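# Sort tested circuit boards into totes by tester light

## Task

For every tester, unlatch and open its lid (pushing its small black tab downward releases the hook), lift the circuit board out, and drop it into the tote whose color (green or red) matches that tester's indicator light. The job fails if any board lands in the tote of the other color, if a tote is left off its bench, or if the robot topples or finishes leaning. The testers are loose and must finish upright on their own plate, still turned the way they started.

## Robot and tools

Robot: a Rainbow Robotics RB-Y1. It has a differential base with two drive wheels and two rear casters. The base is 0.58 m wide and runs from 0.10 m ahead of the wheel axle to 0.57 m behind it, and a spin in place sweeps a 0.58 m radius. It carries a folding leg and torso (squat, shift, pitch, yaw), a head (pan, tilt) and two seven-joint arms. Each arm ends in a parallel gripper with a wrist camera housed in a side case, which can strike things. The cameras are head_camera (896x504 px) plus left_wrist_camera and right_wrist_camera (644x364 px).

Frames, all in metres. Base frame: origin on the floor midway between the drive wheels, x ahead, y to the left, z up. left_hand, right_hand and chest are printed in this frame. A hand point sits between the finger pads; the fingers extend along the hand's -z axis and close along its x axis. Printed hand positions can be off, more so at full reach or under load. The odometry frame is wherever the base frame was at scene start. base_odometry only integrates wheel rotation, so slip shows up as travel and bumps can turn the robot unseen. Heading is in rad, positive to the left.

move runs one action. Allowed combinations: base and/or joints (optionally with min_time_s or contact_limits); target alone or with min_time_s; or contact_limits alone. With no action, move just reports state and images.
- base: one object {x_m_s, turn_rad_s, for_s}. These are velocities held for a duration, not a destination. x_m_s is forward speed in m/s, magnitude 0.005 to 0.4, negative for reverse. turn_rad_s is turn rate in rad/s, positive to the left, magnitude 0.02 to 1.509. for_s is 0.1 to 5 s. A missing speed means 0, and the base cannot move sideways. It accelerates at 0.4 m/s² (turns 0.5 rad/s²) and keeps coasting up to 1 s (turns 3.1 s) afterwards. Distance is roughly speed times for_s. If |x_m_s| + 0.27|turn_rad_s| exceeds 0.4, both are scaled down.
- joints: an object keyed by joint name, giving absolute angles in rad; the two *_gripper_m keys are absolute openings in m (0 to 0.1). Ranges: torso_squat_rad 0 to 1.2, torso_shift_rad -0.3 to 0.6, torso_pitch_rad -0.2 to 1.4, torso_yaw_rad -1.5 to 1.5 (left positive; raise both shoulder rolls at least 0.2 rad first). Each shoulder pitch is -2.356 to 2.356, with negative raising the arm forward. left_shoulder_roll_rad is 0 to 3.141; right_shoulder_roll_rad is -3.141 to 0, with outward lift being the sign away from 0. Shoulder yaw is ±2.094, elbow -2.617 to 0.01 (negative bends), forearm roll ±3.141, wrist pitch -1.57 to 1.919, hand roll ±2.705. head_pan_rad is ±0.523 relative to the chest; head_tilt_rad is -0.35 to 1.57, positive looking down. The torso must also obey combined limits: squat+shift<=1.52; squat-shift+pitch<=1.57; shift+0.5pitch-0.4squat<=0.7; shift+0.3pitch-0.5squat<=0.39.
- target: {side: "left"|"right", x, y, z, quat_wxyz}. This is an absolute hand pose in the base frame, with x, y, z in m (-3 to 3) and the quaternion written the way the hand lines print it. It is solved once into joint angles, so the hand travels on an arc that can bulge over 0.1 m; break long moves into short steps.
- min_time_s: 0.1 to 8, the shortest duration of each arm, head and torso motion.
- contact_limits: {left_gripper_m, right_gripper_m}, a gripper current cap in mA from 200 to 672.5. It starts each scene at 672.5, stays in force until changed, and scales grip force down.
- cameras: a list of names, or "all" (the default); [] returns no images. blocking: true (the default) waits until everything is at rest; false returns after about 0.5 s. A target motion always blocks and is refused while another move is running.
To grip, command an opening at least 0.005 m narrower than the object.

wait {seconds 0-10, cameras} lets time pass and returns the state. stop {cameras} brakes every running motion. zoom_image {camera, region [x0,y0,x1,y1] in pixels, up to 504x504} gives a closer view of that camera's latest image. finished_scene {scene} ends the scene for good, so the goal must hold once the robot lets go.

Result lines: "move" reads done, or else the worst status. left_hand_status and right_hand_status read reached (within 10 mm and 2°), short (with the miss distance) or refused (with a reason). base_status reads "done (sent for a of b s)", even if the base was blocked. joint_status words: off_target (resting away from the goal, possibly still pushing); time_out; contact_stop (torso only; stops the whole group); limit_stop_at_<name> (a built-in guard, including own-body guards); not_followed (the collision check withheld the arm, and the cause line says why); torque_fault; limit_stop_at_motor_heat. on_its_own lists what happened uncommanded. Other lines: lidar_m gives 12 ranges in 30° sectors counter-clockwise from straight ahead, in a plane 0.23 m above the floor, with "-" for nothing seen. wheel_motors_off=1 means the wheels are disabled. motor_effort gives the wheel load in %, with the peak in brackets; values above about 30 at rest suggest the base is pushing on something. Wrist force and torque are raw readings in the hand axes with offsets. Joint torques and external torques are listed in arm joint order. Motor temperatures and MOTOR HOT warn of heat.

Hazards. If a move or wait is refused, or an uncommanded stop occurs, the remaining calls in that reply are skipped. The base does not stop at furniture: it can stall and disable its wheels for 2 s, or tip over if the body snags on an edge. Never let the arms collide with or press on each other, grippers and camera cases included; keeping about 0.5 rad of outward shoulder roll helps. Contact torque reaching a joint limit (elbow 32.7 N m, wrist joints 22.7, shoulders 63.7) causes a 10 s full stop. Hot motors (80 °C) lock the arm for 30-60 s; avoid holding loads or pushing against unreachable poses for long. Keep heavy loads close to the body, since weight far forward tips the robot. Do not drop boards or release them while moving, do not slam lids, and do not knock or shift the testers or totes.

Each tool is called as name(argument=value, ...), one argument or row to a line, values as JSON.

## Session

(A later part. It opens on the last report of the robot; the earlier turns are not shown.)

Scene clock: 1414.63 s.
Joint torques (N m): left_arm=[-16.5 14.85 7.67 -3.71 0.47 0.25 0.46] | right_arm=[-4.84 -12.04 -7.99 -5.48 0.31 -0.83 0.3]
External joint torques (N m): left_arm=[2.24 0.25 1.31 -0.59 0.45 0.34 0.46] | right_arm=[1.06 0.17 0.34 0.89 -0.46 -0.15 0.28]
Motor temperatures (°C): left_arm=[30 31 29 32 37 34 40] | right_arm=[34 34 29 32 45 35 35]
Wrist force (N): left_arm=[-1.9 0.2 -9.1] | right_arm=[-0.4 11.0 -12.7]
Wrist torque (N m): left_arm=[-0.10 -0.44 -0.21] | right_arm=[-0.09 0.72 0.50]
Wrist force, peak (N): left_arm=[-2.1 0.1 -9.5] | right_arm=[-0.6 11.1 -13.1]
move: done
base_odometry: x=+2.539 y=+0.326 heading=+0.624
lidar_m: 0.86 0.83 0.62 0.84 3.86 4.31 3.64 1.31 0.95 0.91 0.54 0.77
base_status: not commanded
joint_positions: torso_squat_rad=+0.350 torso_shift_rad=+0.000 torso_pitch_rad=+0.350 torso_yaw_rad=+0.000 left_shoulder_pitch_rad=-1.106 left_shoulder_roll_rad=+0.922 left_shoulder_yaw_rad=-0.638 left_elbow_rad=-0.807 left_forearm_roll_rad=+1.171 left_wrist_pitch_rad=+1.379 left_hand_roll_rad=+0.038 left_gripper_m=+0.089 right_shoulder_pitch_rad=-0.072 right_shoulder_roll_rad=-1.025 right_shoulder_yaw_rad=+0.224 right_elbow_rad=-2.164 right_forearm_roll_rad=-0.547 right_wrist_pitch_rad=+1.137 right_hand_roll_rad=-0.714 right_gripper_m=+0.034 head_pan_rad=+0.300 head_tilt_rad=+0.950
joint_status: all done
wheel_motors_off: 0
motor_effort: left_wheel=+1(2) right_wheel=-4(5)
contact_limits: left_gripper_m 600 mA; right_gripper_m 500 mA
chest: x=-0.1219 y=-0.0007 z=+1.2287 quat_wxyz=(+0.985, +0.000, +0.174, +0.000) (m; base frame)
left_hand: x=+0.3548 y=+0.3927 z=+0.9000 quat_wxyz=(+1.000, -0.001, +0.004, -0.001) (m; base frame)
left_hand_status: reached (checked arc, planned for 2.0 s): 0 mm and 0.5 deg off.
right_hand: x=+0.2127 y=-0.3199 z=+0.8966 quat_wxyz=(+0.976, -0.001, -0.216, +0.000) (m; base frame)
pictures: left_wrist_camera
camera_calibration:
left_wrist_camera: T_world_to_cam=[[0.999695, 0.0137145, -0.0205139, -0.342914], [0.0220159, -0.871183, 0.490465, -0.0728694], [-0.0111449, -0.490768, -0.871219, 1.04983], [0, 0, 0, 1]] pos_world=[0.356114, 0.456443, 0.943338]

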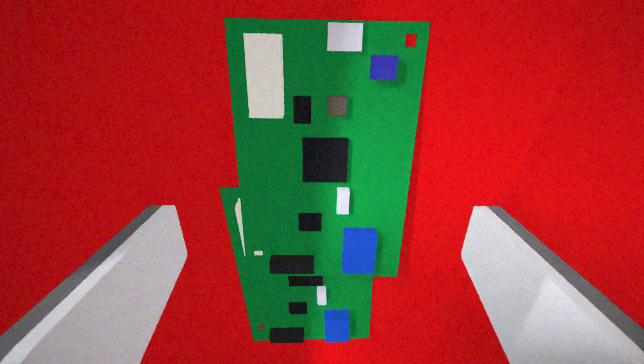

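move(
  target={"side":"left","x":0.355,"y":0.393,"z":0.97,"quat_wxyz":[1,0,0,0]},
  cameras=[],
)

move(
  target={"side":"left","x":0.355,"y":0.393,"z":1.04,"quat_wxyz":[1,0,0,0]},
  cameras=[],
)

move(
  target={"side":"left","x":0.355,"y":0.393,"z":1.10,"quat_wxyz":[1,0,0,0]},
  cameras=["left_wrist_camera","head_camera"],
)

Scene clock: 1422.17 s.
Joint torques (N m): left_arm=[-17.06 13.73 7.92 -2.75 0.24 -0.09 0.08] | right_arm=[-4.73 -12.1 -8.31 -5.48 0.35 -0.82 0.35]
External joint torques (N m): left_arm=[1.36 -1.23 0.04 0.21 0.22 0 0.08] | right_arm=[1.18 0.11 0.03 0.89 -0.42 -0.14 0.32]
Motor temperatures (°C): left_arm=[30 31 29 32 37 34 40] | right_arm=[34 34 29 32 45 35 35]
Wrist force (N): left_arm=[-2.0 0.2 -9.2] | right_arm=[-0.4 10.8 -12.4]
Wrist torque (N m): left_arm=[-0.09 -0.47 -0.20] | right_arm=[-0.09 0.71 0.49]
Wrist force, peak (N): left_arm=[-2.0 0.2 -10.4] | right_arm=[-0.6 11.2 -13.0]
move: done
base_odometry: x=+2.539 y=+0.326 heading=+0.625
lidar_m: 0.86 0.84 0.62 0.85 3.86 4.30 3.64 1.30 0.95 0.91 0.53 0.77
base_status: not commanded
joint_positions: torso_squat_rad=+0.350 torso_shift_rad=+0.000 torso_pitch_rad=+0.350 torso_yaw_rad=+0.000 left_shoulder_pitch_rad=-1.125 left_shoulder_roll_rad=+1.056 left_shoulder_yaw_rad=-0.600 left_elbow_rad=-1.022 left_forearm_roll_rad=+1.221 left_wrist_pitch_rad=+1.536 left_hand_roll_rad=+0.138 left_gripper_m=+0.089 right_shoulder_pitch_rad=-0.072 right_shoulder_roll_rad=-1.025 right_shoulder_yaw_rad=+0.224 right_elbow_rad=-2.164 right_forearm_roll_rad=-0.547 right_wrist_pitch_rad=+1.137 right_hand_roll_rad=-0.714 right_gripper_m=+0.034 head_pan_rad=+0.300 head_tilt_rad=+0.950
joint_status: all done
wheel_motors_off: 0
motor_effort: left_wheel=+1(4) right_wheel=-3(5)
contact_limits: left_gripper_m 600 mA; right_gripper_m 500 mA
chest: x=-0.1220 y=-0.0007 z=+1.2287 quat_wxyz=(+0.985, +0.000, +0.174, +0.000) (m; base frame)
left_hand: x=+0.3549 y=+0.3931 z=+0.9698 quat_wxyz=(+1.000, +0.000, +0.003, -0.001) (m; base frame)
left_hand_status: reached (checked arc, planned for 0.5 s): 0 mm and 0.4 deg off.
right_hand: x=+0.2127 y=-0.3199 z=+0.8966 quat_wxyz=(+0.976, -0.001, -0.216, +0.000) (m; base frame)
pictures: none
No camera images: "cameras" was empty.

Scene clock: 1423.10 s.
Joint torques (N m): left_arm=[-16.68 13.41 8.09 -2.4 0.12 -0.19 0.06] | right_arm=[-5 -12.21 -8.13 -5.44 0.34 -0.68 0.43]
External joint torques (N m): left_arm=[1.66 -1.32 -0.39 0.3 0.1 -0.09 0.06] | right_arm=[0.91 -0.01 0.21 0.93 -0.43 0 0.41]
Motor temperatures (°C): left_arm=[30 31 29 32 37 34 40] | right_arm=[34 34 29 32 45 35 35]
Wrist force (N): left_arm=[-2.1 0.2 -9.4] | right_arm=[-0.4 10.8 -12.9]
Wrist torque (N m): left_arm=[-0.08 -0.46 -0.21] | right_arm=[-0.08 0.73 0.49]
Wrist force, peak (N): left_arm=[-2.6 0.1 -11.7] | right_arm=[-0.6 11.1 -13.1]
move: done
base_odometry: x=+2.539 y=+0.326 heading=+0.625
lidar_m: 0.86 0.84 0.63 0.84 3.85 4.31 3.63 1.31 0.95 0.91 0.53 0.77
base_status: not commanded
joint_positions: torso_squat_rad=+0.350 torso_shift_rad=+0.000 torso_pitch_rad=+0.350 torso_yaw_rad=+0.000 left_shoulder_pitch_rad=-1.197 left_shoulder_roll_rad=+1.149 left_shoulder_yaw_rad=-0.562 left_elbow_rad=-1.123 left_forearm_roll_rad=+1.272 left_wrist_pitch_rad=+1.681 left_hand_roll_rad=+0.187 left_gripper_m=+0.089 right_shoulder_pitch_rad=-0.072 right_shoulder_roll_rad=-1.025 right_shoulder_yaw_rad=+0.224 right_elbow_rad=-2.164 right_forearm_roll_rad=-0.547 right_wrist_pitch_rad=+1.137 right_hand_roll_rad=-0.714 right_gripper_m=+0.034 head_pan_rad=+0.300 head_tilt_rad=+0.950
joint_status: all done
wheel_motors_off: 0
motor_effort: left_wheel=+3(4) right_wheel=-3(4)
contact_limits: left_gripper_m 600 mA; right_gripper_m 500 mA
chest: x=-0.1220 y=-0.0007 z=+1.2287 quat_wxyz=(+0.985, +0.000, +0.174, +0.000) (m; base frame)
left_hand: x=+0.3552 y=+0.3932 z=+1.0400 quat_wxyz=(+1.000, +0.000, +0.000, +0.000) (m; base frame)
left_hand_status: reached (checked arc, planned for 0.4 s): 0 mm and 0.0 deg off.
right_hand: x=+0.2127 y=-0.3199 z=+0.8966 quat_wxyz=(+0.976, -0.001, -0.216, +0.000) (m; base frame)
pictures: none
No camera images: "cameras" was empty.

Scene clock: 1423.90 s.
Joint torques (N m): left_arm=[-16.61 12.97 8.32 -2.63 0.26 -0.18 0.24] | right_arm=[-4.96 -12.19 -8.41 -5.46 0.36 -0.76 0.34]
External joint torques (N m): left_arm=[1.86 -1.01 -0.06 -0.06 0.24 -0.08 0.24] | right_arm=[0.95 0.02 -0.08 0.91 -0.4 -0.08 0.32]
Motor temperatures (°C): left_arm=[30 31 29 32 37 34 40] | right_arm=[34 34 29 32 45 35 35]
Wrist force (N): left_arm=[-2.4 0.3 -9.6] | right_arm=[-0.6 10.7 -12.8]
Wrist torque (N m): left_arm=[-0.09 -0.50 -0.18] | right_arm=[-0.06 0.71 0.49]
Wrist force, peak (N): left_arm=[-2.0 0.3 -11.0] | right_arm=[-0.6 11.0 -12.9]
move: done
base_odometry: x=+2.539 y=+0.326 heading=+0.625
lidar_m: 0.86 0.84 0.62 0.84 3.86 4.31 3.63 1.31 0.94 0.91 0.53 0.76
base_status: not commanded
joint_positions: torso_squat_rad=+0.350 torso_shift_rad=+0.000 torso_pitch_rad=+0.350 torso_yaw_rad=+0.000 left_shoulder_pitch_rad=-1.304 left_shoulder_roll_rad=+1.196 left_shoulder_yaw_rad=-0.541 left_elbow_rad=-1.129 left_forearm_roll_rad=+1.302 left_wrist_pitch_rad=+1.810 left_hand_roll_rad=+0.195 left_gripper_m=+0.089 right_shoulder_pitch_rad=-0.072 right_shoulder_roll_rad=-1.025 right_shoulder_yaw_rad=+0.224 right_elbow_rad=-2.164 right_forearm_roll_rad=-0.547 right_wrist_pitch_rad=+1.137 right_hand_roll_rad=-0.714 right_gripper_m=+0.034 head_pan_rad=+0.300 head_tilt_rad=+0.950
joint_status: all done
wheel_motors_off: 0
motor_effort: left_wheel=+3(5) right_wheel=-3(4)
contact_limits: left_gripper_m 600 mA; right_gripper_m 500 mA
chest: x=-0.1220 y=-0.0007 z=+1.2287 quat_wxyz=(+0.985, +0.000, +0.174, +0.000) (m; base frame)
left_hand: x=+0.3551 y=+0.3930 z=+1.1001 quat_wxyz=(+1.000, +0.000, +0.000, +0.000) (m; base frame)
left_hand_status: reached (checked arc, planned for 0.4 s): 0 mm and 0.0 deg off.
right_hand: x=+0.2127 y=-0.3199 z=+0.8966 quat_wxyz=(+0.976, -0.001, -0.216, +0.000) (m; base frame)
pictures: head_camera, left_wrist_camera
camera_calibration:
head_camera: T_world_to_cam=[[0.318761, -0.944895, -0.0745938, 0.11309], [-0.904479, -0.279707, -0.321997, 0.482821], [0.283389, 0.170109, -0.943797, 1.27833], [0, 0, 0, 1]] pos_world=[0.0383882, 0.0244519, 1.37039]
left_wrist_camera: T_world_to_cam=[[0.999809, 0.0153575, -0.0121225, -0.349077], [0.0193226, -0.872358, 0.488486, -0.167104], [-0.00307325, -0.488626, -0.872488, 1.22195], [0, 0, 0, 1]] pos_world=[0.355994, 0.456665, 1.14354]

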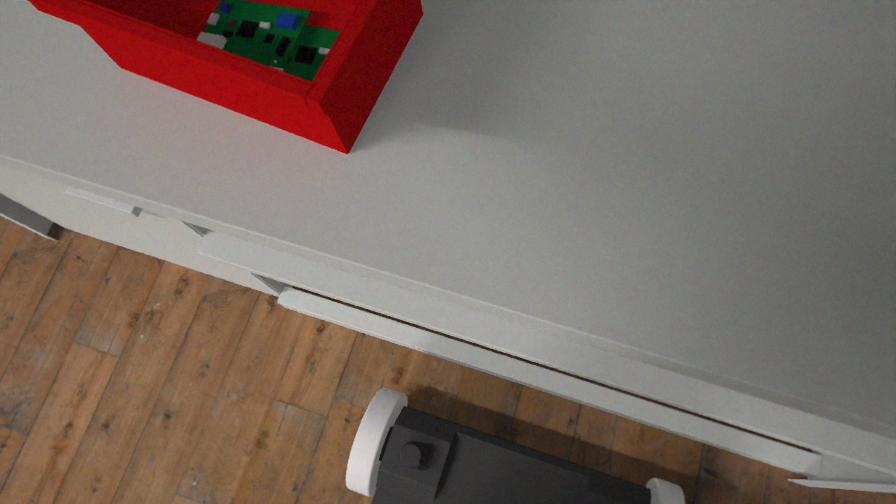

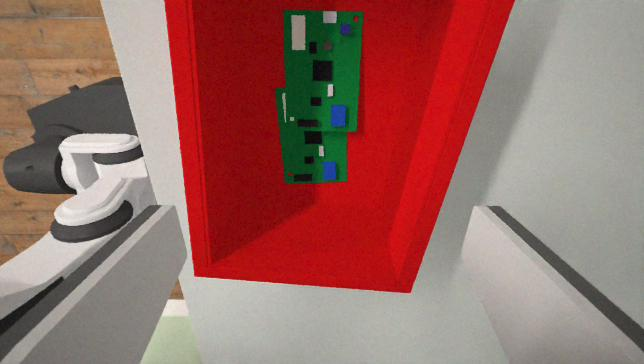

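Both boards inside. Small retreat isn't touching anything; finish.

finished_scene(
  scene=2,
)

The scene is finished: the task was done.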